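## Task

Store the plugs in the small chest by colour: orange in the middle drawer, blue in the top drawer, green in the bottom drawer. All drawers must end up closed and the chest must stay standing upright.

## Robot and tools

Robot: two arms, left_arm and right_arm, each a six-joint arm ending in a two-finger parallel gripper with a camera on its wrist. The gripper's fingers point along its own +z axis and separate along its own y axis. end_effector_position is the spot between the finger pads, roughly 1 cm behind the tips.

Frames: the scene frame has its origin at table-top height, centred between the two arm bases, a little behind the table's near edge. +x points out over the table, +y toward left_arm, +z up. Arm names do not match image sides. left_arm's base sits near (-0.006, +0.319, -0.004) m and right_arm's near (+0.008, -0.307, -0.005) m. Reported hand positions and orientations are in the scene frame and may be off by a few centimetres, worse at long reach. Cameras: cam_high and cam_low are fixed on a beam behind the arms; cam_left_wrist and cam_right_wrist ride on the grippers. All images are 504x504.

The 14-number row (used by execute_actions and move): numbers 1-7 are left_arm as dx, dy, dz, rx, ry, rz, opening; numbers 8-14 are the same for right_arm. Every value lies in [-1, 1]. The six pose numbers are an offset, not a pose: they count from that arm's current Hand target and run along the Hand target's own axes (not scene axes). 1.0 equals 0.6 m for dx, dy, dz and 180 degrees for the rotation; rx, ry, rz form a single rotation vector. Opening is absolute: +1 fully open (0.094 m), -1 closed. To leave an arm alone, give it six zeros and repeat its current opening; a 0 in the opening slot is itself a command to half-close.

execute_actions(actions, cameras): actions is a list of actions; each action is a table of 1 to 15 rows, one row per 1/30 s step, and a short table repeats its last row up to step 15. Every row of an action counts from the Hand target at that action's start, so sending the same offset again moves the arm further. Images come back only when actions is empty or cameras names them; an empty list also shows the scene number and task.

move(target, speed, blend, opening_speed, grip_force, blocking, cameras): drives each gripper in a straight line toward target, which is one 14-number row or a list of up to 15 rows; every row is an offset from the same starting Hand targets, not from the previous row. speed is m/s (0.002 to 2.9, default 0.25; turning limited to twice that in rad/s), one value or one per row. blend in metres rounds corners between listed rows; 0 stops at each. opening_speed (0.2 or more, per second on the -1..+1 scale) makes the fingers close gradually, useful on fragile items. grip_force is newtons per pad, 10 to 50, one value or one per arm; it persists, and lower values close slowly. blocking=false returns after about 0.5 s while motion continues. A move lasts at most 10 s. The paths ignore obstacles and the other arm. Avoid paths passing near an arm's own base: the elbow can whip around. The result adds a 'move:' line: done (within 10 mm and 2 degrees), off_target, moving, held or fault, plus limits such as paced (pose clipped) or held (steps withheld).

wait(seconds, cameras): 0 to 3600 s, sends nothing new; returns early if a running move ends. stop(cameras): brakes a running move. zoom_image(camera, region): region [x0, y0, x1, y1] in pixels of that camera's latest image, at most 504 each way. read_manual(section): licence texts only. finished_scene(scene): ends the current scene, given its number; irreversible.

Reading results: Hand target is the last commanded pose after clipping; the next offsets count from it. The real gripper often stops short or sags, especially when stretched out; pauses do not fix this, so send the missing distance as a new offset. Orientation commands are clipped to 40 degrees from the measured one per step, so check for tilt after moves and correct it. grip_measured is the finger opening on the command scale; empty it reads slightly wide, and on a firmly held hard object about 0.06 below the object's width. grip_effort_nm is the gripper motor effort (negative closing); it does not directly give pad force. Joint velocities marked within noise mean the arm is still. Joint torques are the drive's whole output and are noisy. Watch for MOTOR HOT (75 °C); at 90 °C the arm folds and stops working, at 100 °C it collapses. Holding loads, stretching out or pushing into unreachable poses heats motors.

Avoid: dropping plugs or releasing them while moving, objects leaving the table, tipping the chest, slamming drawers, fast hits on the table or fixtures (bar, spacers, plate, low rail behind the arms), arms or grippers touching each other, and strain on the wrist camera cables. A blocked arm keeps pushing until told to move back, so command the target back past the gripper to relieve contact. A loose object may occasionally get nudged by outside forces.

Each tool is called after "Request:" as name(argument=value, ...) on one line, values as JSON.

## Session

Request:
execute_actions(actions=[])

Scene clock: 0.00 s.
left_arm: end_effector_position=(+0.3697, +0.3718, +0.0763) grip_measured=+1.000 grip_effort_nm=n/a end_effector_quat_wxyz=(+0.553, -0.144, +0.818, +0.068) | right_arm: end_effector_position=(+0.3972, -0.3413, +0.0611) grip_measured=+1.000 grip_effort_nm=n/a end_effector_quat_wxyz=(+0.561, +0.051, +0.821, -0.099)
Joint positions: left_arm=[0.048 1.532 0.344 0.767 -0.243 -0.162 0.094] | right_arm=[0.047 1.627 0.33 0.944 0.236 -0.021 0.094]
Joint velocities: within noise
Joint torques (N m): no reading
Motor temperatures (°C): left_arm=[18 23 21 22 19 21 20] | right_arm=[19 22 24 22 17 21 20]
Heat: left arm: 23 °C; right arm: 24 °C.
Hand target: left_arm +0.3750, +0.3723, +0.0873; +0.568, -0.145, +0.808, +0.066 | right_arm +0.4012, -0.3414, +0.0700; +0.573, +0.052, +0.812, -0.098
Tool commands: left_gripper/opening=+1.0 right_gripper/opening=+1.0

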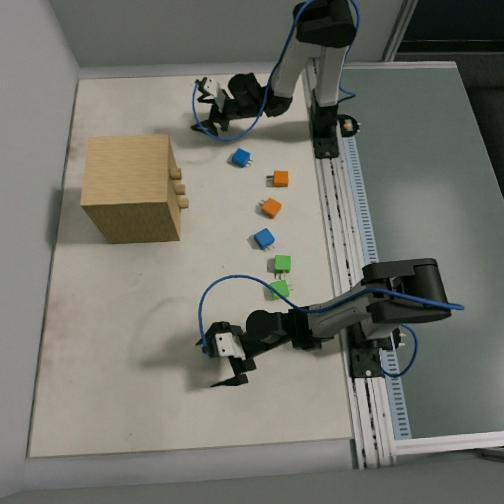

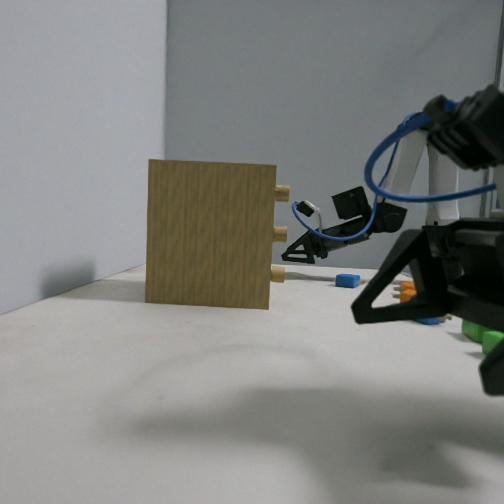

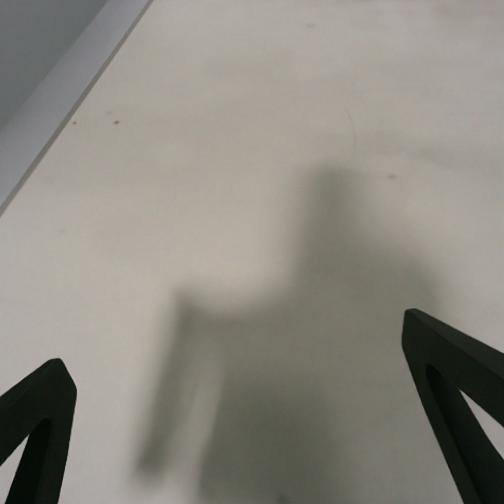

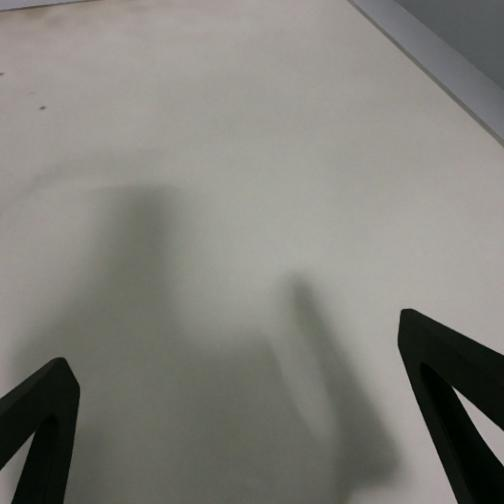

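Request:
zoom_image(camera="cam_high", region=[70, 120, 310, 310])

Request:
zoom_image(camera="cam_low", region=[140, 150, 300, 310])

Scaled by 2.100 from the camera's image (finer frame: 720x720).

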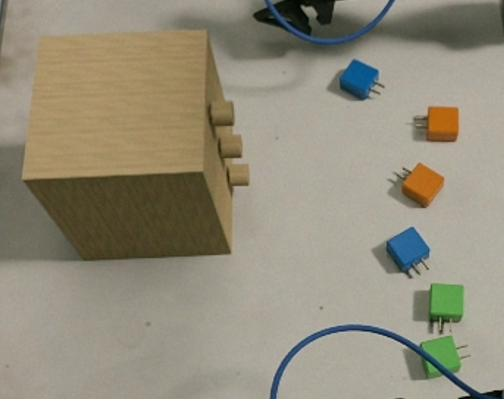

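Scaled by 3.150 from the camera's image (finer frame: 720x720).

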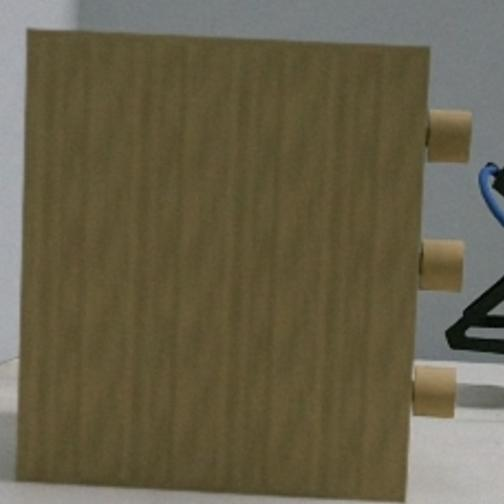

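Request:
move(target=[0.1,-0.312,-0.472,0.349,0.277,0.526,1,-0.153,0.402,-0.253,-0.068,-0.109,0.021,0.2], speed=0.3, cameras=["all"])

Scene clock: 17.33 s.
left_arm: end_effector_position=(+0.1600, +0.1152, +0.1372) grip_measured=+1.000 grip_effort_nm=0.01 end_effector_quat_wxyz=(+0.000, +0.698, +0.716, +0.009) | right_arm: end_effector_position=(+0.3377, -0.0751, +0.1740) grip_measured=+0.202 grip_effort_nm=-0.09 end_effector_quat_wxyz=(+0.700, -0.012, +0.714, -0.006)
Joint positions: left_arm=[-0.858 1.547 1.349 -1.38 0.001 0.67 0.094] | right_arm=[1.017 1.634 0.539 1.089 0.98 -0.018 0.056]
Joint torques (N m): left_arm=[-0.24 -5.74 8.35 0.3 0.19 0.14] | right_arm=[0.06 -4.53 8.13 1.87 0.12 -0.06]
Heat: left arm: 26 °C; right arm: 26 °C.
Hand target: left_arm +0.1598, +0.1081, +0.1403; +0.000, +0.707, +0.707, +0.001 | right_arm +0.3403, -0.0702, +0.1818; +0.708, +0.000, +0.707, +0.000
Off the commanded pose: left_arm 0.008 m, 2 deg | right_arm 0.009 m, 2 deg.
move: done
cam_left_wrist: T_world_to_cam=[[-0.99465, 0.08639, 0.05667, 0.13767], [0.10332, 0.83598, 0.53894, -0.15338], [-0.00082, 0.54191, -0.84044, 0.15769]] pos_world=[0.15291, 0.03087, 0.20739]
cam_right_wrist: T_world_to_cam=[[-0.06838, -0.99336, -0.09248, -0.03922], [-0.54692, 0.11485, -0.82927, 0.36946], [0.83439, -0.00613, -0.55114, -0.08004]] pos_world=[0.26617, -0.08188, 0.25864]

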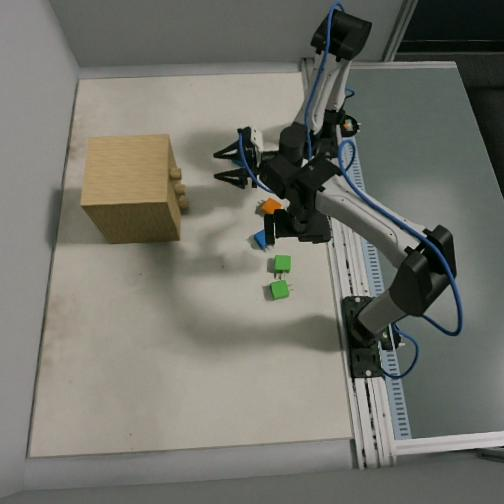

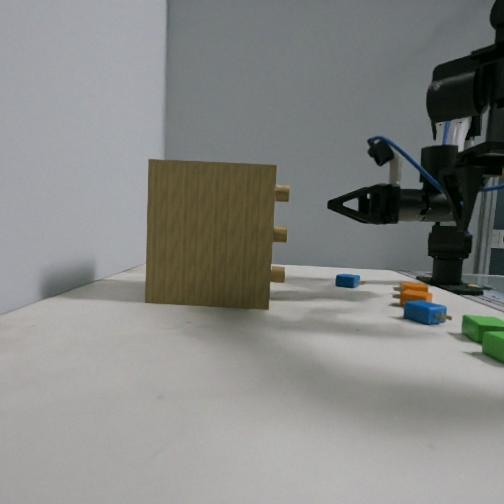

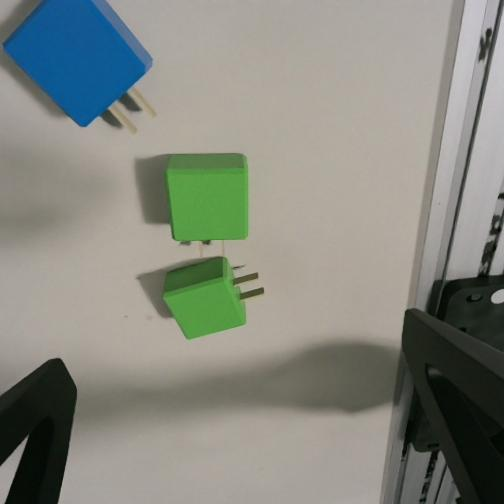

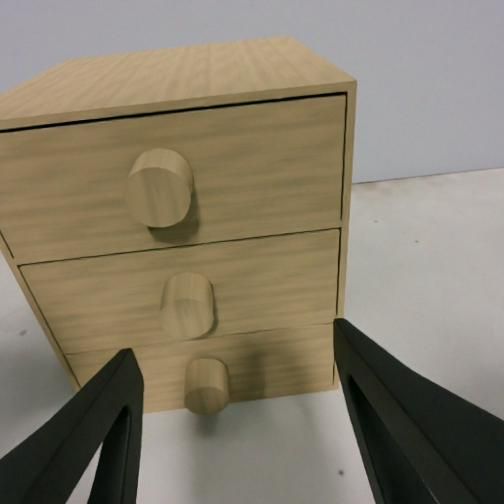

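Request:
move(target=[[0.005,0.022,0.03,0,0,0,1,-0.03,0.049,0.03,0,0,0,0.2],[0.005,0.022,0.199,0,0,0,1,-0.03,0.049,0.133,0,0,0,0.2]], blend=[0.01,0], speed=0.2, cameras=["all"])

Scene clock: 23.20 s.
left_arm: end_effector_position=(+0.1727, +0.1137, +0.0260) grip_measured=+1.000 grip_effort_nm=0.00 end_effector_quat_wxyz=(+0.003, +0.702, +0.712, +0.008) | right_arm: end_effector_position=(+0.4144, -0.0470, +0.1970) grip_measured=+0.202 grip_effort_nm=-0.09 end_effector_quat_wxyz=(+0.705, -0.002, +0.709, -0.008)
Joint positions: left_arm=[-0.832 1.652 1.004 -0.923 0.003 0.707 0.094] | right_arm=[0.883 1.804 0.86 0.962 0.862 -0.024 0.056]
Joint torques (N m): left_arm=[0.79 -6.53 5.56 0.55 0.15 0.2] | right_arm=[-0.62 -6.49 9.11 1.68 -0.13 0.04]
Heat: left arm: 25 °C; right arm: 27 °C.
Hand target: left_arm +0.1730, +0.1113, +0.0208; +0.000, +0.707, +0.707, +0.001 | right_arm +0.4201, -0.0409, +0.1999; +0.708, +0.000, +0.707, +0.000
Off the commanded pose: left_arm 0.006 m, 1 deg | right_arm 0.009 m, 1 deg.
move: done
cam_left_wrist: T_world_to_cam=[[-0.99376, 0.09785, 0.05349, 0.15528], [0.11127, 0.83812, 0.53401, -0.09497], [0.00743, 0.53663, -0.84379, 0.06434]] pos_world=[0.1644, 0.02988, 0.0967]
cam_right_wrist: T_world_to_cam=[[-0.08417, -0.99092, -0.10484, 0.00526], [-0.53275, 0.13366, -0.83565, 0.42353], [0.84207, -0.01448, -0.53917, -0.13713]] pos_world=[0.34155, -0.05338, 0.28053]

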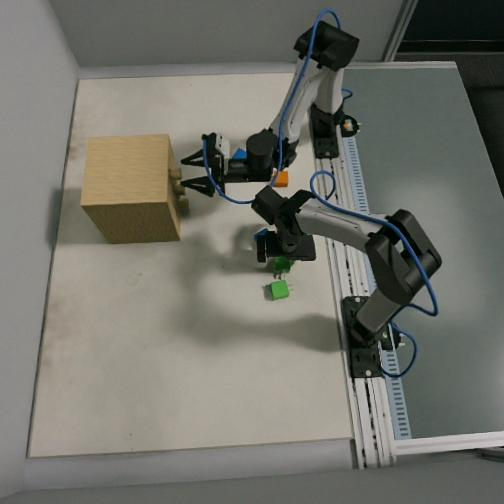

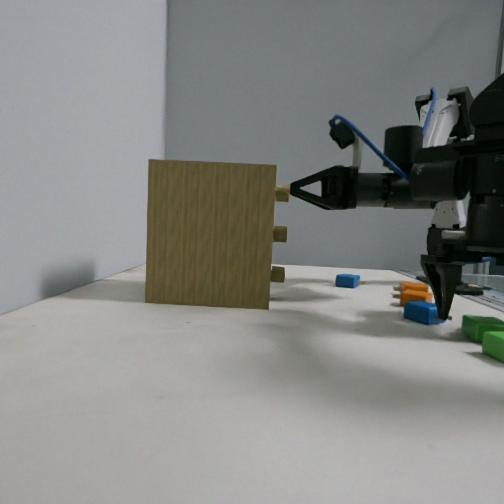

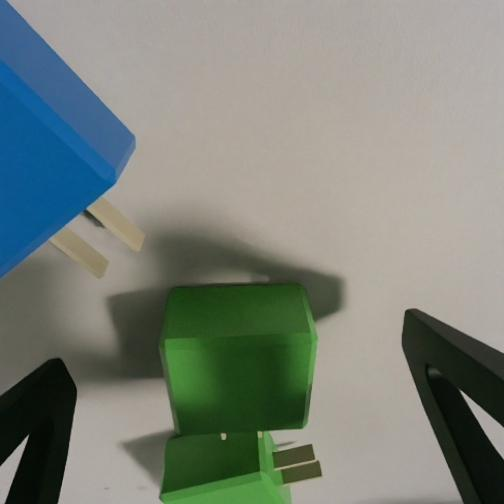

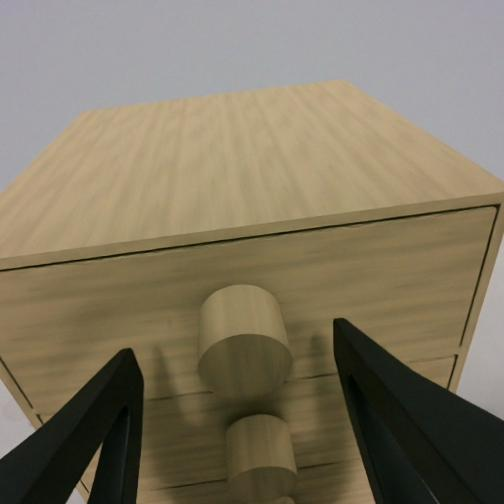

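Request:
move(target=[[0,0.005,0.01,0,0,0,1,0.005,-0.003,0.03,0,0,0,0.2],[0,0.005,0.01,0,0,0,-0.35,0.005,-0.003,0.03,0,0,0,-0.75]], speed=0.1, opening_speed=1.5, cameras=["cam_left_wrist","cam_right_wrist","cam_low"])

Scene clock: 26.73 s.
left_arm: end_effector_position=(+0.1744, +0.1119, +0.0195) grip_measured=-0.156 grip_effort_nm=-1.02 end_effector_quat_wxyz=(+0.003, +0.705, +0.709, +0.008) | right_arm: end_effector_position=(+0.4329, -0.0492, +0.1942) grip_measured=-0.421 grip_effort_nm=-1.02 end_effector_quat_wxyz=(+0.704, -0.002, +0.710, -0.009)
Joint positions: left_arm=[-0.832 1.672 0.998 -0.898 0.003 0.715 0.04] | right_arm=[0.84 1.845 0.903 0.957 0.82 -0.024 0.027]
Joint torques (N m): left_arm=[1.48 -6.68 5.18 0.51 0.16 0.16] | right_arm=[-0.44 -6.84 9.14 1.72 -0.11 0.06]
Heat: left arm: 24 °C; right arm: 27 °C.
Hand target: left_arm +0.1761, +0.1113, +0.0148; +0.000, +0.707, +0.707, +0.001 | right_arm +0.4381, -0.0428, +0.1970; +0.708, +0.000, +0.707, +0.000
Off the commanded pose: left_arm 0.005 m, 1 deg | right_arm 0.009 m, 1 deg.
move: done
cam_left_wrist: T_world_to_cam=[[-0.99297, 0.1054, 0.05381, 0.1566], [0.1178, 0.83701, 0.53435, -0.09129], [0.01128, 0.53694, -0.84355, 0.05908]] pos_world=[0.16559, 0.02818, 0.0902]
cam_right_wrist: T_world_to_cam=[[-0.08495, -0.99102, -0.10326, 0.00429], [-0.5334, 0.13277, -0.83538, 0.43152], [0.84159, -0.01588, -0.53988, -0.1539]] pos_world=[0.36006, -0.05548, 0.27784]
Images, in order (width x height): cam_low 504x504, cam_left_wrist 504x504, cam_right_wrist 504x504.

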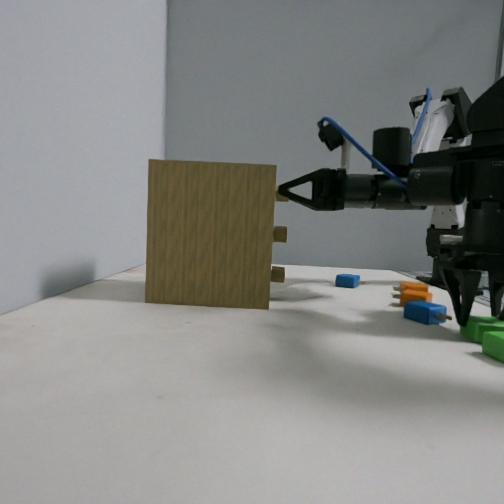

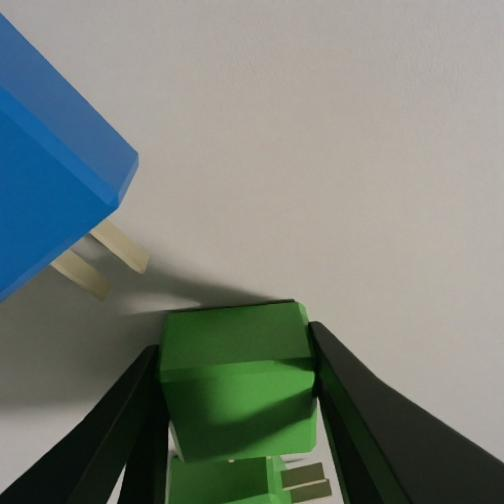

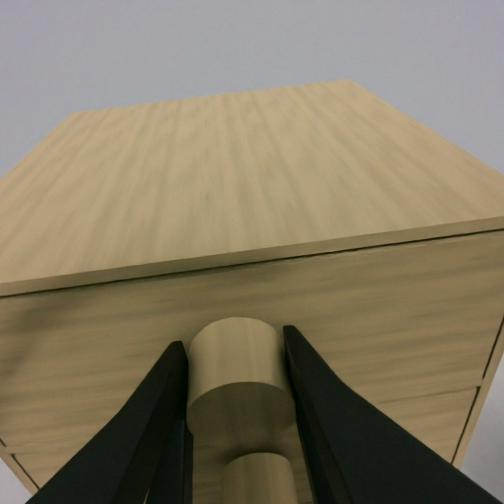

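Request:
move(target=[0,0,-0.2,0,0,0,-0.35,0,0,-0.2,0,0,0,-0.75], speed=0.15, cameras=["all"])

Scene clock: 28.60 s.
left_arm: end_effector_position=(+0.1773, +0.1093, +0.0839) grip_measured=-0.156 grip_effort_nm=-1.02 end_effector_quat_wxyz=(-0.005, +0.704, +0.710, +0.008) | right_arm: end_effector_position=(+0.3662, -0.0467, +0.1906) grip_measured=-0.421 grip_effort_nm=-1.02 end_effector_quat_wxyz=(+0.706, +0.002, +0.708, -0.011)
Joint positions: left_arm=[-0.827 1.627 1.217 -1.177 0.003 0.718 0.04] | right_arm=[1 1.738 0.729 1.034 0.988 -0.031 0.027]
Joint torques (N m): left_arm=[0.47 -7.88 5.76 0.45 0.07 0.06] | right_arm=[-0.96 -6.54 7.28 1.53 -0.14 0.02]
Heat: left arm: 25 °C; right arm: 28 °C.
Hand target: left_arm +0.1788, +0.1076, +0.0827; -0.002, +0.704, +0.710, +0.008 (not the last commanded pose) | right_arm +0.3700, -0.0445, +0.1906; +0.705, +0.000, +0.709, -0.008 (not the last commanded pose)
Off the commanded pose: left_arm 0.051 m, 1 deg | right_arm 0.049 m, 1 deg.
move: held (left_arm, right_arm; a check stopped the path); limits=held
pose unreachable (left arm): on one or more control steps of this call, first in action 0 (counted from 0), this arm could not follow its commanded pose, so it was not sent that pose on those steps. It may still have moved: this result reports where it is.
cause: moving toward the commanded pose would bring a part of the arm too close to another arm (this arm's wrist camera and the right arm's wrist (the part past joint 5), along the way the arms are being sent, or toward where that arm still pushes).
pose unreachable (right arm): on one or more control steps of this call, first in action 0 (counted from 0), this arm could not follow its commanded pose, so it was not sent that pose on those steps. It may still have moved: this result reports where it is.
cause: moving toward the commanded pose would bring a part of the arm too close to another arm (this arm's wrist (the part past joint 5) and the left arm's wrist camera, along the way the arms are being sent, or toward where that arm still pushes).
cam_left_wrist: T_world_to_cam=[[-0.99267, 0.10182, 0.06508, 0.15563], [0.12084, 0.8312, 0.54268, -0.12439], [0.00116, 0.54656, -0.83742, 0.11501]] pos_world=[0.16939, 0.02468, 0.15369]
cam_right_wrist: T_world_to_cam=[[-0.09259, -0.98997, -0.10669, 0.00421], [-0.52897, 0.13969, -0.83707, 0.39167], [0.84358, -0.02107, -0.53659, -0.10133]] pos_world=[0.29305, -0.05268, 0.27393]

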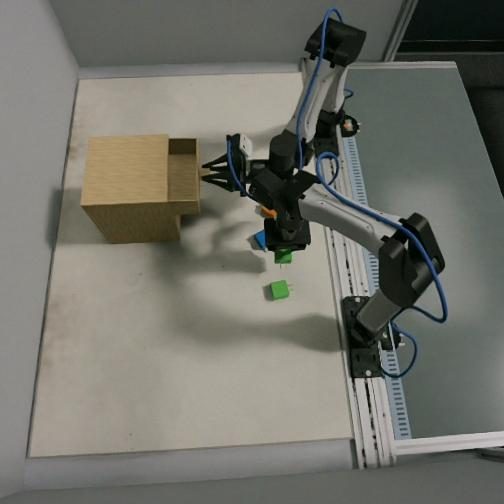

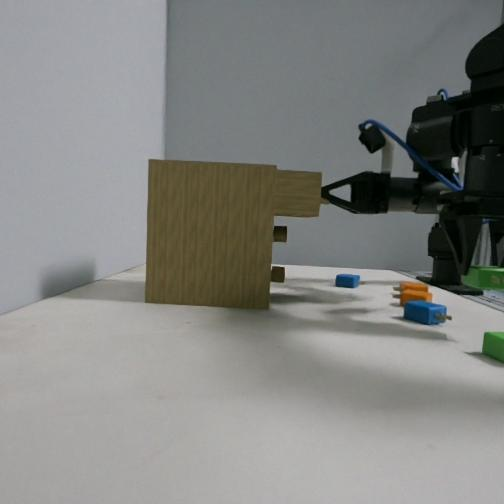

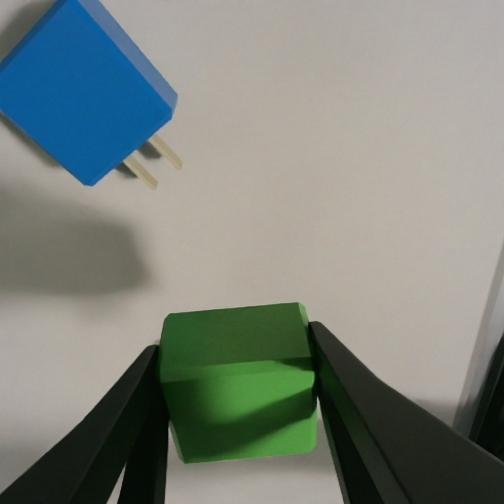

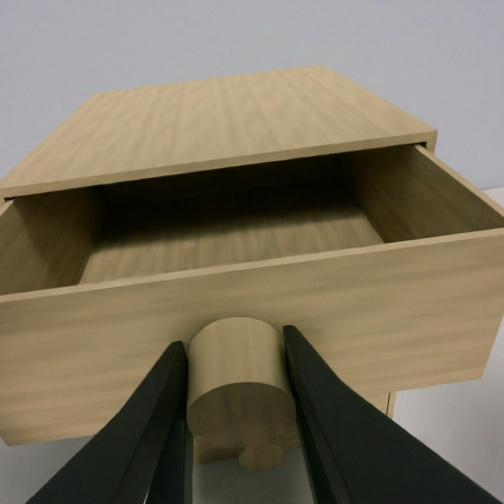

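Request:
move(target=[[0.283,0.04,-0.1,0,0,0,-0.35,0,0,0,0,0,0,-0.75],[0.283,0.04,-0.1,0,0,0,-0.35,0,0,-0.085,0,0,0,-0.75]], speed=[0.3,0.15], cameras=["all"])

Scene clock: 31.87 s.
left_arm: end_effector_position=(+0.1964, +0.2771, +0.1350) grip_measured=-0.156 grip_effort_nm=-1.02 end_effector_quat_wxyz=(-0.019, +0.701, +0.713, +0.003) | right_arm: end_effector_position=(+0.3247, -0.0427, +0.1875) grip_measured=-0.421 grip_effort_nm=-1.02 end_effector_quat_wxyz=(+0.705, +0.002, +0.709, -0.011)
Joint positions: left_arm=[-0.191 1.373 1.178 -1.42 -0.014 1.345 0.04] | right_arm=[1.122 1.691 0.652 1.068 1.111 -0.036 0.027]
Joint torques (N m): left_arm=[1.03 -6.87 8.47 0.11 0.17 0.24] | right_arm=[0.68 -8.88 4.68 1.43 0.03 -0.02]
Heat: left arm: 25 °C; right arm: 28 °C.
Hand target: left_arm +0.2009, +0.2767, +0.1453; -0.003, +0.704, +0.710, +0.008 | right_arm +0.3189, -0.0438, +0.1909; +0.705, +0.000, +0.709, -0.008
Off the commanded pose: left_arm 0.011 m, 2 deg | right_arm 0.007 m, 0 deg.
move: off_target (left_arm)
cam_left_wrist: T_world_to_cam=[[-0.99132, 0.09233, 0.09363, 0.15275], [0.12878, 0.82568, 0.54925, -0.29479], [-0.0266, 0.55654, -0.8304, 0.06777]] pos_world=[0.19119, 0.19158, 0.20389]
cam_right_wrist: T_world_to_cam=[[-0.09421, -0.98994, -0.10552, 0.0043], [-0.53004, 0.13959, -0.8364, 0.36676], [0.84272, -0.02287, -0.53786, -0.06745]] pos_world=[0.25165, -0.04848, 0.27093]

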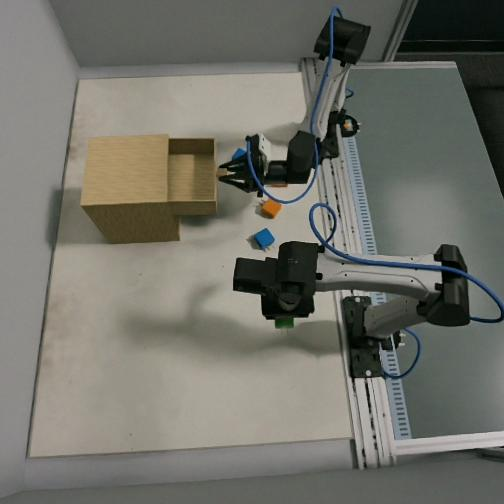

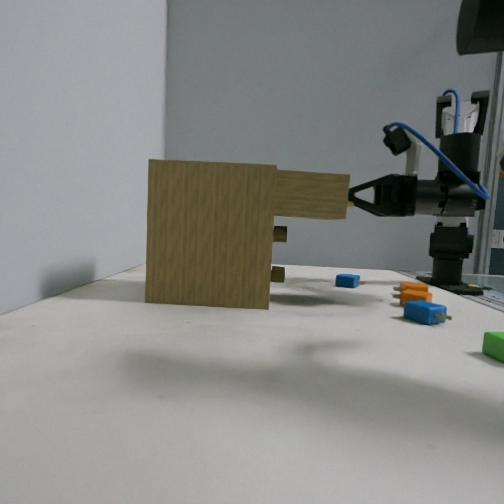

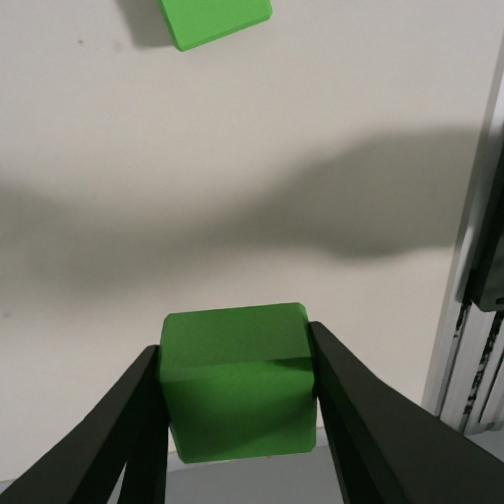

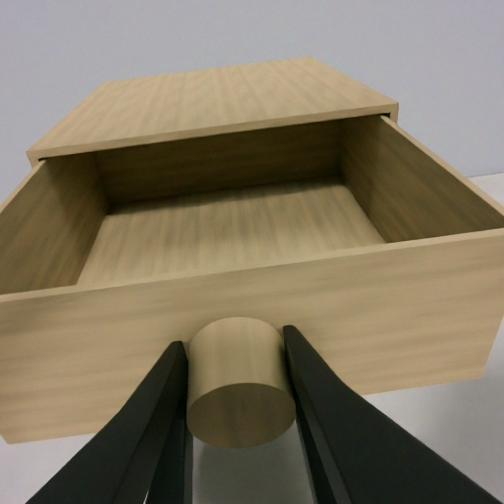

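Request:
move(target=[[0,0,0,0,0,0,-0.35,0,0,0,0,0,0,0.2],[0.15,0,0,0,0,0,-0.35,0,0,-0.1,0,0,0,0.2],[0.15,0,0,0,0,0,-0.35,0.108,-0.305,-0.112,0.103,0.491,0.109,1]], speed=[0.2,0.25,0.4], cameras=["all"])

Scene clock: 40.70 s.
left_arm: end_effector_position=(+0.1955, +0.3657, +0.1379) grip_measured=-0.156 grip_effort_nm=-1.02 end_effector_quat_wxyz=(-0.014, +0.700, +0.714, +0.000) | right_arm: end_effector_position=(+0.2450, -0.2287, +0.1241) grip_measured=+0.998 grip_effort_nm=0.10 end_effector_quat_wxyz=(+0.002, +0.217, +0.976, -0.006)
Joint positions: left_arm=[0.231 1.366 1.181 -1.421 -0.02 1.764 0.04] | right_arm=[0.363 1.462 1.245 -1.34 0.016 0.772 0.094]
Joint torques (N m): left_arm=[1.09 -5.96 8.57 0.16 0.18 0.22] | right_arm=[-0.8 -3.86 9.14 0.21 -0.06 -0.06]
Heat: left arm: 25 °C; right arm: 28 °C.
Hand target: left_arm +0.2001, +0.3667, +0.1467; -0.002, +0.704, +0.710, +0.008 | right_arm +0.2492, -0.2267, +0.1286; +0.000, +0.217, +0.976, +0.000
Off the commanded pose: left_arm 0.010 m, 2 deg | right_arm 0.007 m, 1 deg.
move: done
cam_left_wrist: T_world_to_cam=[[-0.99177, 0.09112, 0.09, 0.14434], [0.12549, 0.83171, 0.54085, -0.36989], [-0.02557, 0.54768, -0.83629, 0.02468]] pos_world=[0.1902, 0.28098, 0.2077]
cam_right_wrist: T_world_to_cam=[[-0.52746, -0.84539, 0.08431, -0.07831], [-0.69928, 0.48836, 0.52203, 0.25021], [-0.48249, 0.21639, -0.84875, 0.37934]] pos_world=[0.31669, -0.27048, 0.19795]

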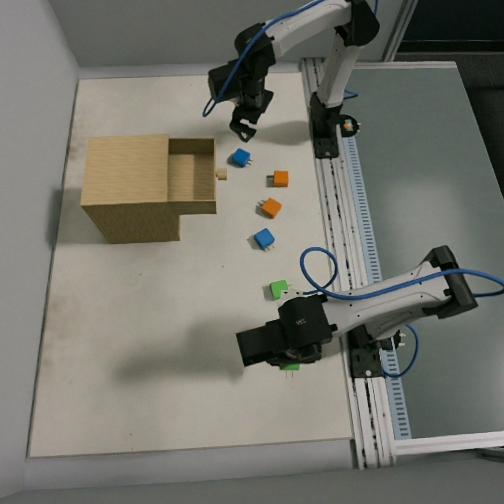

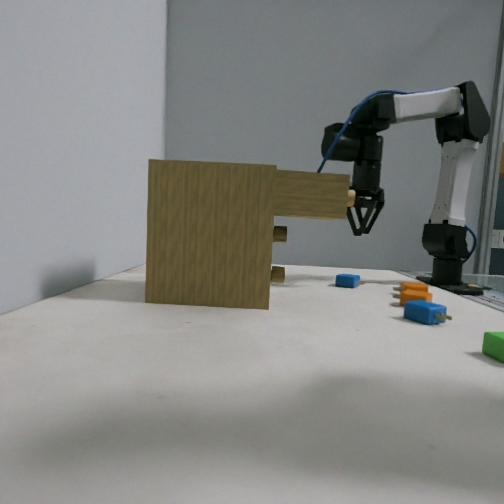

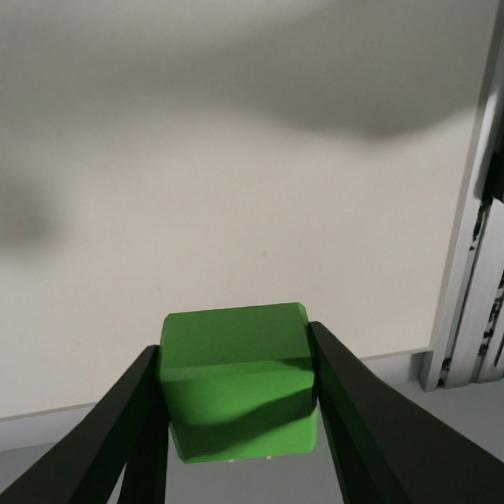

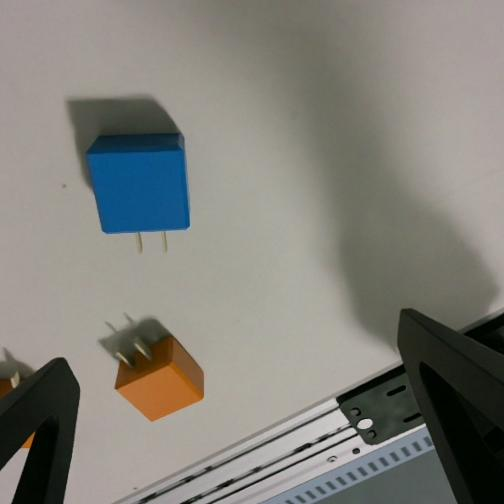

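Request:
move(target=[[0,0,0,0,0,0,-0.35,-0.022,0.058,0.178,0,0,0,1],[0,0,0,0,0,0,-0.35,-0.022,0.058,0.178,0,0,0,-0.35],[0,0,0,0,0,0,-0.35,-0.022,0.058,-0.25,0,0,0,-0.35],[0,0,0,0,0,0,-0.35,-0.122,0.322,-0.244,0,0,0.278,-0.35]], speed=[0.25,0.2,0.3,0.4], blend=[0,0,0.02,0], cameras=["all"])

Scene clock: 48.60 s.
left_arm: end_effector_position=(+0.1955, +0.3657, +0.1379) grip_measured=-0.156 grip_effort_nm=-1.02 end_effector_quat_wxyz=(-0.014, +0.700, +0.714, +0.000) | right_arm: end_effector_position=(+0.4011, -0.0760, +0.2767) grip_measured=-0.138 grip_effort_nm=-1.02 end_effector_quat_wxyz=(+0.159, +0.356, +0.904, +0.175)
Joint positions: left_arm=[0.231 1.366 1.181 -1.421 -0.02 1.764 0.04] | right_arm=[0.587 2.03 2.466 -1.514 0.053 1.292 0.04]
Joint torques (N m): left_arm=[1.13 -6.01 8.21 0.07 0.13 0.22] | right_arm=[0.2 -8.36 8.58 0.65 0.44 4.13]
Motor temperatures (°C): left_arm=[18 26 26 22 19 21 21] | right_arm=[19 25 29 24 16 22 20]
Heat: left arm: 26 °C; right arm: 29 °C.
Hand target: left_arm +0.2001, +0.3667, +0.1467; -0.002, +0.704, +0.710, +0.008 | right_arm +0.3973, -0.0825, +0.2748; +0.008, +0.599, +0.801, +0.008
Off the commanded pose: left_arm 0.010 m, 2 deg | right_arm 0.008 m, 42 deg; orientation clipped.
joint sent to its limit (right arm) — joint 4 (wrist pitch), lower limit. The joint targets are off in orientation, not in position.
move: off_target (right_arm); limits=paced
cam_left_wrist: T_world_to_cam=[[-0.99177, 0.09112, 0.09, 0.14434], [0.12549, 0.83171, 0.54085, -0.36989], [-0.02557, 0.54768, -0.83629, 0.02468]] pos_world=[0.1902, 0.28098, 0.2077]
cam_right_wrist: T_world_to_cam=[[-0.69503, -0.61086, -0.37918, 0.33346], [-0.71863, 0.57398, 0.39257, 0.25507], [-0.02216, 0.54534, -0.83792, 0.38854]] pos_world=[0.42368, -0.15459, 0.35187]

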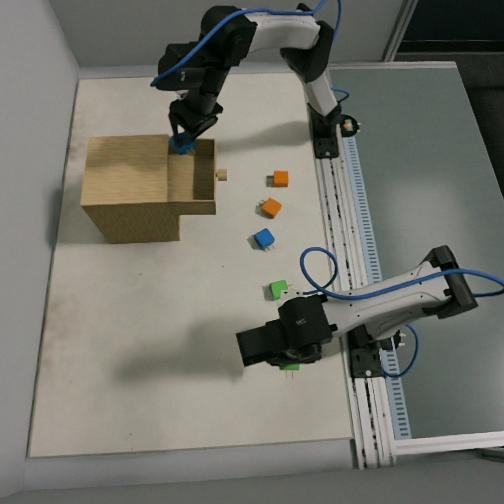

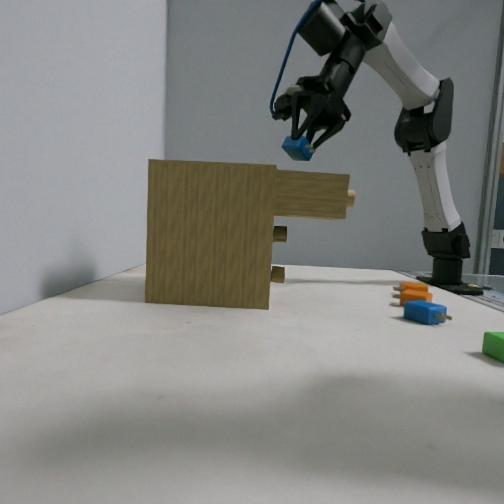

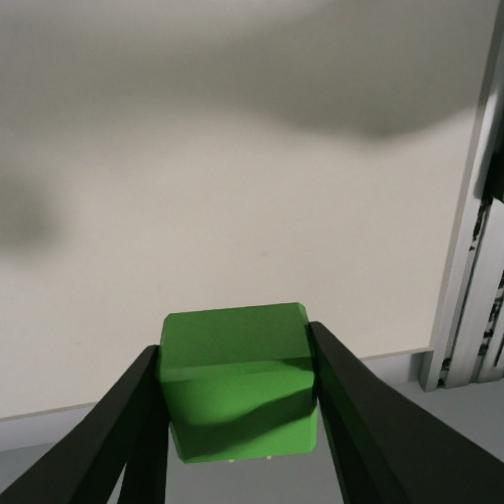

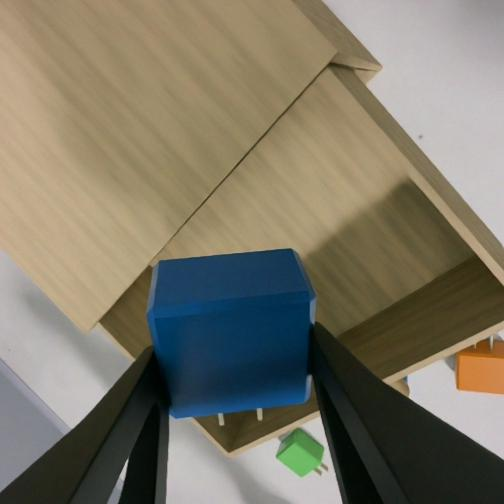

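Request:
move(target=[[0,0,0,0,0,0,-0.35,0,-0.028,0.02,0,0,0,-0.35],[0,0,0,0,0,0,-0.35,0,-0.028,0.133,0,0,0,-0.35]], speed=0.2, blend=[0.01,0], cameras=["all"])

Scene clock: 53.33 s.
left_arm: end_effector_position=(+0.1955, +0.3657, +0.1379) grip_measured=-0.156 grip_effort_nm=-1.02 end_effector_quat_wxyz=(-0.014, +0.700, +0.714, +0.000) | right_arm: end_effector_position=(+0.3914, -0.0780, +0.2016) grip_measured=-0.138 grip_effort_nm=-1.02 end_effector_quat_wxyz=(+0.086, +0.361, +0.924, +0.094)
Joint positions: left_arm=[0.231 1.366 1.181 -1.421 -0.02 1.764 0.04] | right_arm=[0.585 2.084 2.293 -1.51 0.033 1.296 0.04]
Joint torques (N m): left_arm=[1.06 -6 8.36 0.14 0.13 0.2] | right_arm=[-0.66 -9.44 6.49 0.25 0.16 4.3]
Motor temperatures (°C): left_arm=[18 26 26 22 19 21 21] | right_arm=[19 26 29 24 16 28 21]
Heat: left arm: 26 °C; right arm: 29 °C.
Hand target: left_arm +0.2001, +0.3667, +0.1467; -0.002, +0.704, +0.710, +0.008 | right_arm +0.3830, -0.0870, +0.1947; +0.008, +0.599, +0.801, +0.008
Off the commanded pose: left_arm 0.010 m, 2 deg | right_arm 0.014 m, 34 deg.
joint sent to its limit (right arm) — joint 4 (wrist pitch), lower limit. The joint targets are off in orientation, not in position.
move: off_target (right_arm)
cam_left_wrist: T_world_to_cam=[[-0.99177, 0.09112, 0.09, 0.14434], [0.12549, 0.83171, 0.54085, -0.36989], [-0.02557, 0.54768, -0.83629, 0.02468]] pos_world=[0.1902, 0.28098, 0.2077]
cam_right_wrist: T_world_to_cam=[[-0.74715, -0.64189, -0.17246, 0.27331], [-0.63564, 0.61424, 0.46763, 0.23433], [-0.19423, 0.45901, -0.86694, 0.39299]] pos_world=[0.42949, -0.14889, 0.27825]

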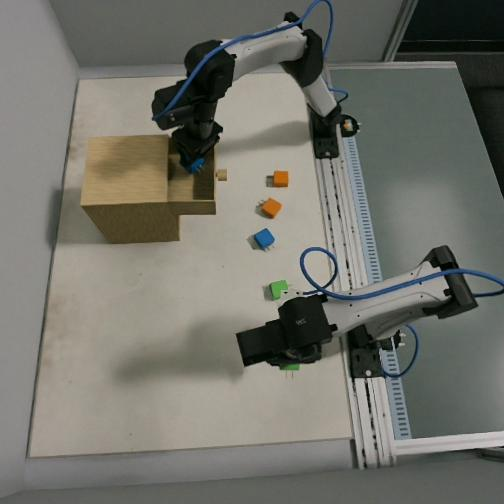

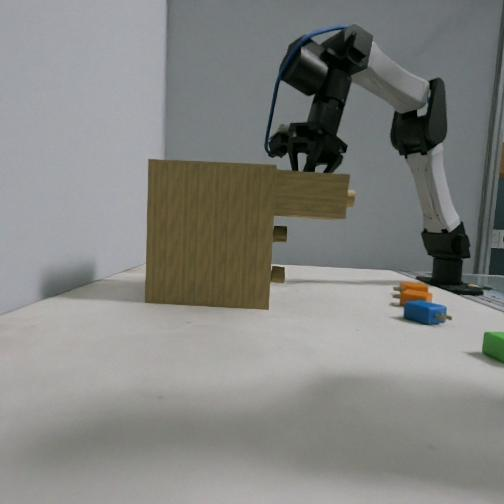

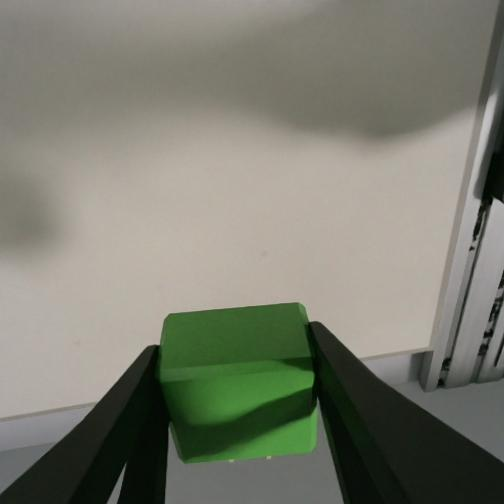

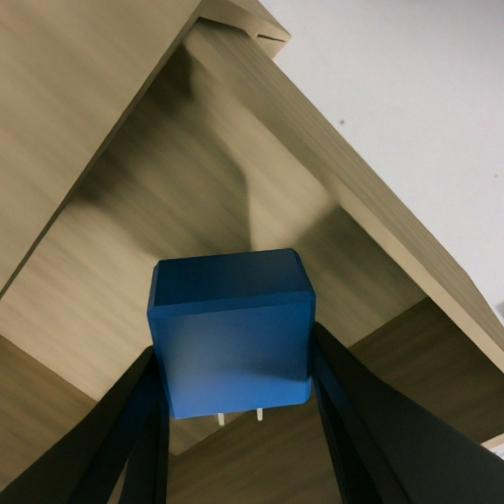

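Request:
move(target=[[0,0,0,0,0,0,-0.35,0,0,0.025,0,0,0,-0.35],[0,0,0,0,0,0,-0.35,0,0,0.025,0,0,0,0.25],[0,0,0,0,0,0,-0.35,0,0,-0.142,0,0,0,0.25],[0,0,0,0,0,0,-0.35,0.146,-0.101,-0.142,0,0,-0.548,0.25],[0,0,0,0,0,0,-0.35,0.306,-0.178,0.1,0,0,0.913,1]], speed=[0.1,0.1,0.3,0.5,0.5], blend=[0,0,0.02,0.03,0], cameras=["cam_high","cam_low","cam_right_wrist"])

Scene clock: 61.93 s.
left_arm: end_effector_position=(+0.1955, +0.3657, +0.1379) grip_measured=-0.156 grip_effort_nm=-1.02 end_effector_quat_wxyz=(-0.014, +0.700, +0.714, +0.000) | right_arm: end_effector_position=(+0.2293, +0.0564, +0.1383) grip_measured=+0.998 grip_effort_nm=0.10 end_effector_quat_wxyz=(-0.014, +0.871, -0.490, +0.005)
Joint positions: left_arm=[0.231 1.366 1.181 -1.421 -0.02 1.764 0.04] | right_arm=[1.069 2.18 2.206 -1.558 0.024 -1.078 0.094]
Joint torques (N m): left_arm=[1.11 -5.97 8.35 0.14 0.18 0.25] | right_arm=[0.06 -9.13 7.23 0.36 0.04 -0.09]
Heat: left arm: 26 °C; right arm: 30 °C.
Hand target: left_arm +0.2001, +0.3667, +0.1467; -0.002, +0.704, +0.710, +0.008 | right_arm +0.2299, +0.0591, +0.1318; -0.007, +0.875, -0.484, +0.009
Off the commanded pose: left_arm 0.010 m, 2 deg | right_arm 0.007 m, 1 deg.
move: done; target 2's new opening was sent with right_arm's hand 0.018 m and 33 deg from that target
cam_right_wrist: T_world_to_cam=[[0.90596, 0.41076, 0.10252, -0.24888], [0.30329, -0.79865, 0.51979, -0.06444], [0.29539, -0.43981, -0.84812, 0.18069]] pos_world=[0.19165, 0.13023, 0.21226]

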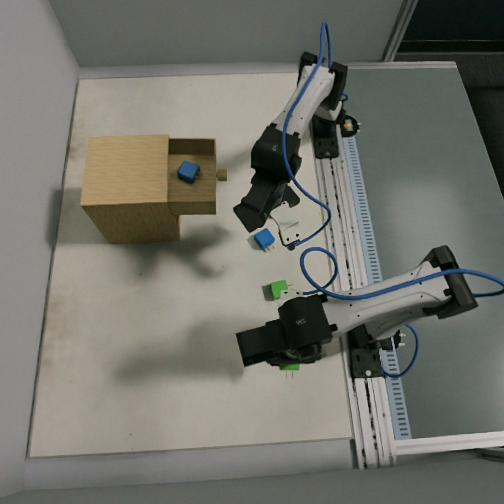

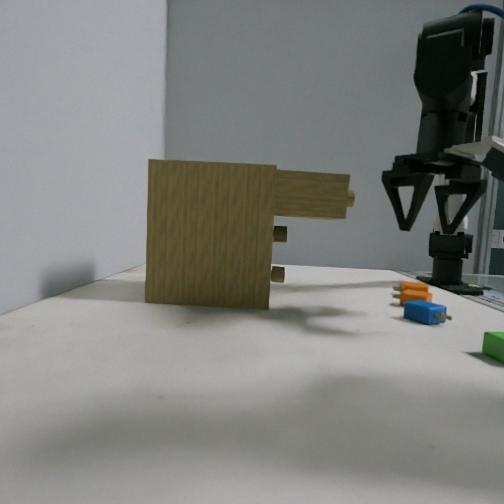

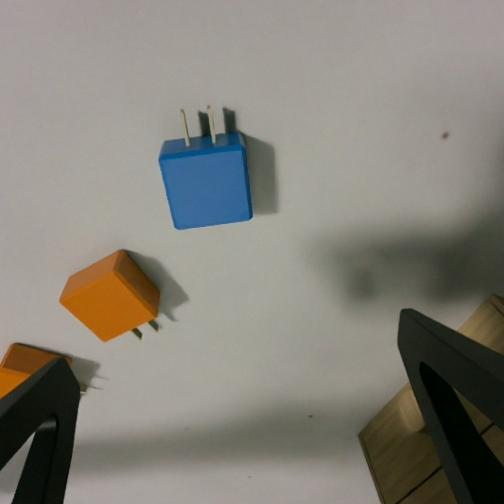

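Request:
move(target=[[0,0,0,0,0,0,-0.35,-0.011,0.011,0.195,0,0,-0.033,1],[0,0,0,0,0,0,-0.35,-0.011,0.011,0.195,0,0,-0.033,-0.35],[0,0,0,0,0,0,-0.35,-0.011,0.011,-0.24,0,0,-0.033,-0.35],[0,0,0,0,0,0,-0.35,0.237,-0.165,-0.24,0,0,-0.033,-0.35],[0,0,0,0,0,0,-0.35,0.237,-0.165,-0.1,0,0,-0.033,-0.35]], speed=[0.25,0.2,0.3,0.3,0.2], blend=[0,0,0.03,0.03,0], cameras=["cam_high","cam_low","cam_right_wrist"])

Scene clock: 69.60 s.
left_arm: end_effector_position=(+0.1955, +0.3657, +0.1379) grip_measured=-0.156 grip_effort_nm=-1.02 end_effector_quat_wxyz=(-0.014, +0.700, +0.714, +0.000) | right_arm: end_effector_position=(+0.3884, -0.0120, +0.1986) grip_measured=-0.127 grip_effort_nm=-1.02 end_effector_quat_wxyz=(-0.130, +0.886, -0.440, +0.065)
Joint positions: left_arm=[0.231 1.366 1.181 -1.421 -0.02 1.764 0.04] | right_arm=[0.7 2.254 2.552 -1.562 0.016 -1.552 0.041]
Joint torques (N m): left_arm=[1.32 -6.08 8.39 0.05 0.11 0.23] | right_arm=[0.23 -10.47 6.48 0.79 0 -0.07]
Heat: left arm: 27 °C; right arm: 30 °C.
Hand target: left_arm +0.2001, +0.3667, +0.1467; -0.002, +0.704, +0.710, +0.008 | right_arm +0.3880, -0.0090, +0.1950; -0.007, +0.899, -0.438, +0.009
Off the commanded pose: left_arm 0.010 m, 2 deg | right_arm 0.005 m, 16 deg.
joint sent to its limit (right arm) — joint 4 (wrist pitch), lower limit. The joint targets are off in orientation, not in position.
move: off_target (right_arm)
cam_right_wrist: T_world_to_cam=[[0.81024, 0.4649, 0.3569, -0.38379], [0.27686, -0.84032, 0.46606, -0.17824], [0.51658, -0.27881, -0.80957, 0.06304]] pos_world=[0.32774, 0.04622, 0.27108]

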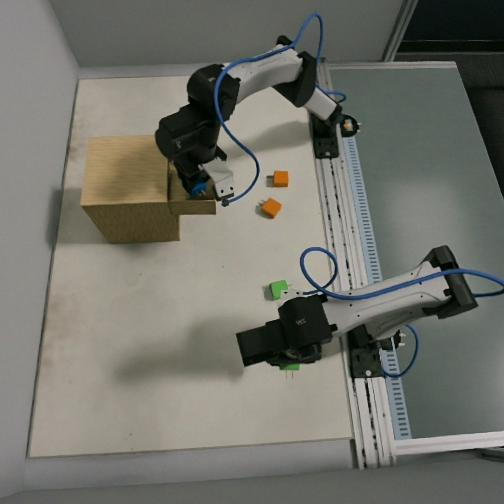

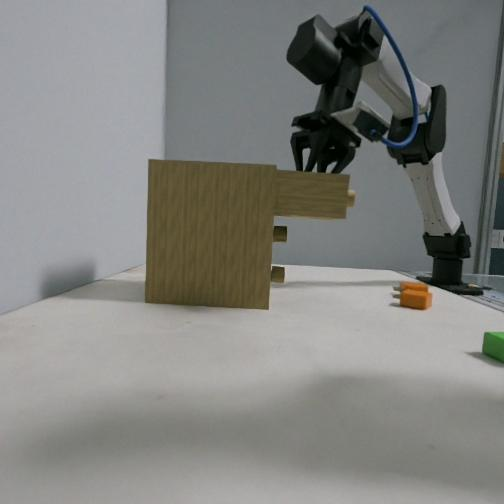

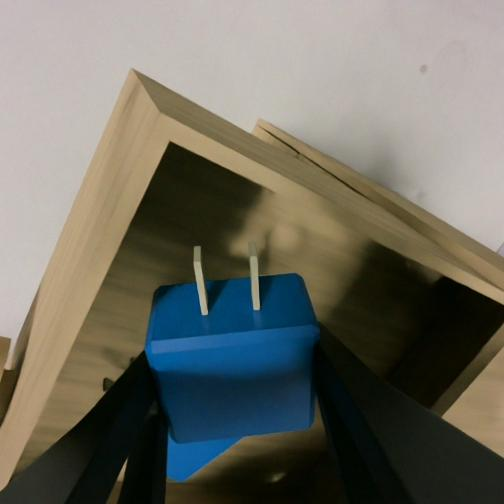

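Request:
move(target=[[0,0,0,0,0,0,-0.35,-0.016,-0.012,0.027,0,0,0,-0.35],[0,0,0,0,0,0,-0.35,-0.016,-0.012,0.027,0,0,0,0.15],[0,0,0,0,0,0,-0.35,-0.016,-0.012,-0.13,0,0,0,0.15],[0,0,0,0,0,0,-0.35,-0.1,0.214,-0.133,0.534,-0.261,0.534,-1],[0,0,0,0,0,0,-0.35,-0.1,0.214,0,0.534,-0.261,0.534,-1],[0,0,0,0,0,0,-0.35,0.01,0.068,0,0.534,-0.261,0.534,-1]], speed=[0.1,0.1,0.3,0.5,0.3,0.2], blend=[0,0,0.02,0,0.02,0], cameras=["cam_high","cam_low","cam_right_wrist"])

Scene clock: 81.10 s.
left_arm: end_effector_position=(+0.1955, +0.3657, +0.1379) grip_measured=-0.156 grip_effort_nm=-1.02 end_effector_quat_wxyz=(-0.014, +0.700, +0.714, +0.000) | right_arm: end_effector_position=(+0.3532, -0.0555, +0.1855) grip_measured=-0.990 grip_effort_nm=-0.51 end_effector_quat_wxyz=(+0.706, +0.008, +0.708, -0.027)
Joint positions: left_arm=[0.231 1.366 1.181 -1.421 -0.02 1.764 0.04] | right_arm=[1.028 1.726 0.681 1.078 1.049 -0.053 0]
Joint torques (N m): left_arm=[1.31 -5.83 8.24 0.09 0.16 0.23] | right_arm=[-0.47 -5.16 9.22 1.79 -0.54 -0.05]
Heat: left arm: 27 °C; right arm: 30 °C.
Hand target: left_arm +0.2001, +0.3667, +0.1467; -0.002, +0.704, +0.710, +0.008 | right_arm +0.3595, -0.0388, +0.1944; +0.715, +0.001, +0.699, +0.002
Off the commanded pose: left_arm 0.010 m, 2 deg | right_arm 0.020 m, 4 deg.
move: off_target (right_arm); target 2's new opening was sent with right_arm's hand 0.011 m and 14 deg from that target
cam_right_wrist: T_world_to_cam=[[-0.12452, -0.98799, -0.09145, 0.00234], [-0.52313, 0.14369, -0.84005, 0.38048], [0.8431, -0.05676, -0.53475, -0.09536]] pos_world=[0.27973, -0.05777, 0.26884]

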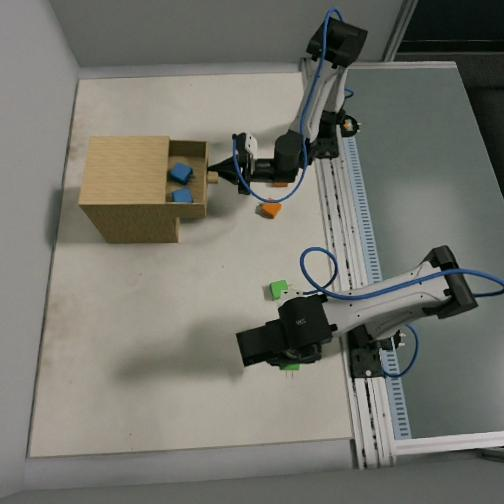

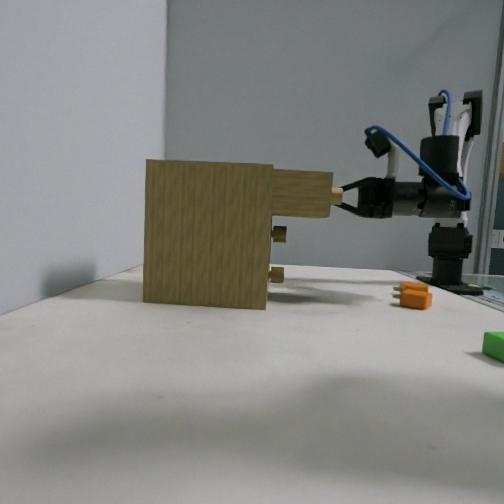

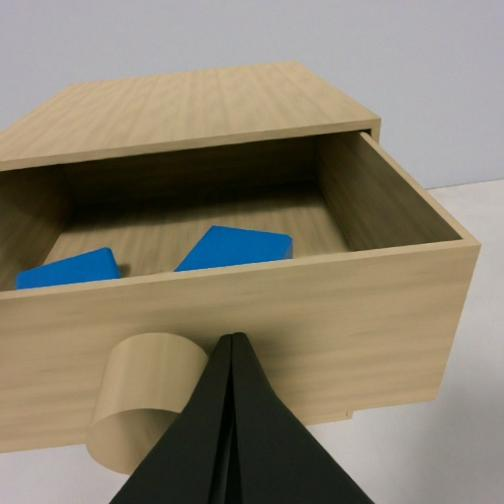

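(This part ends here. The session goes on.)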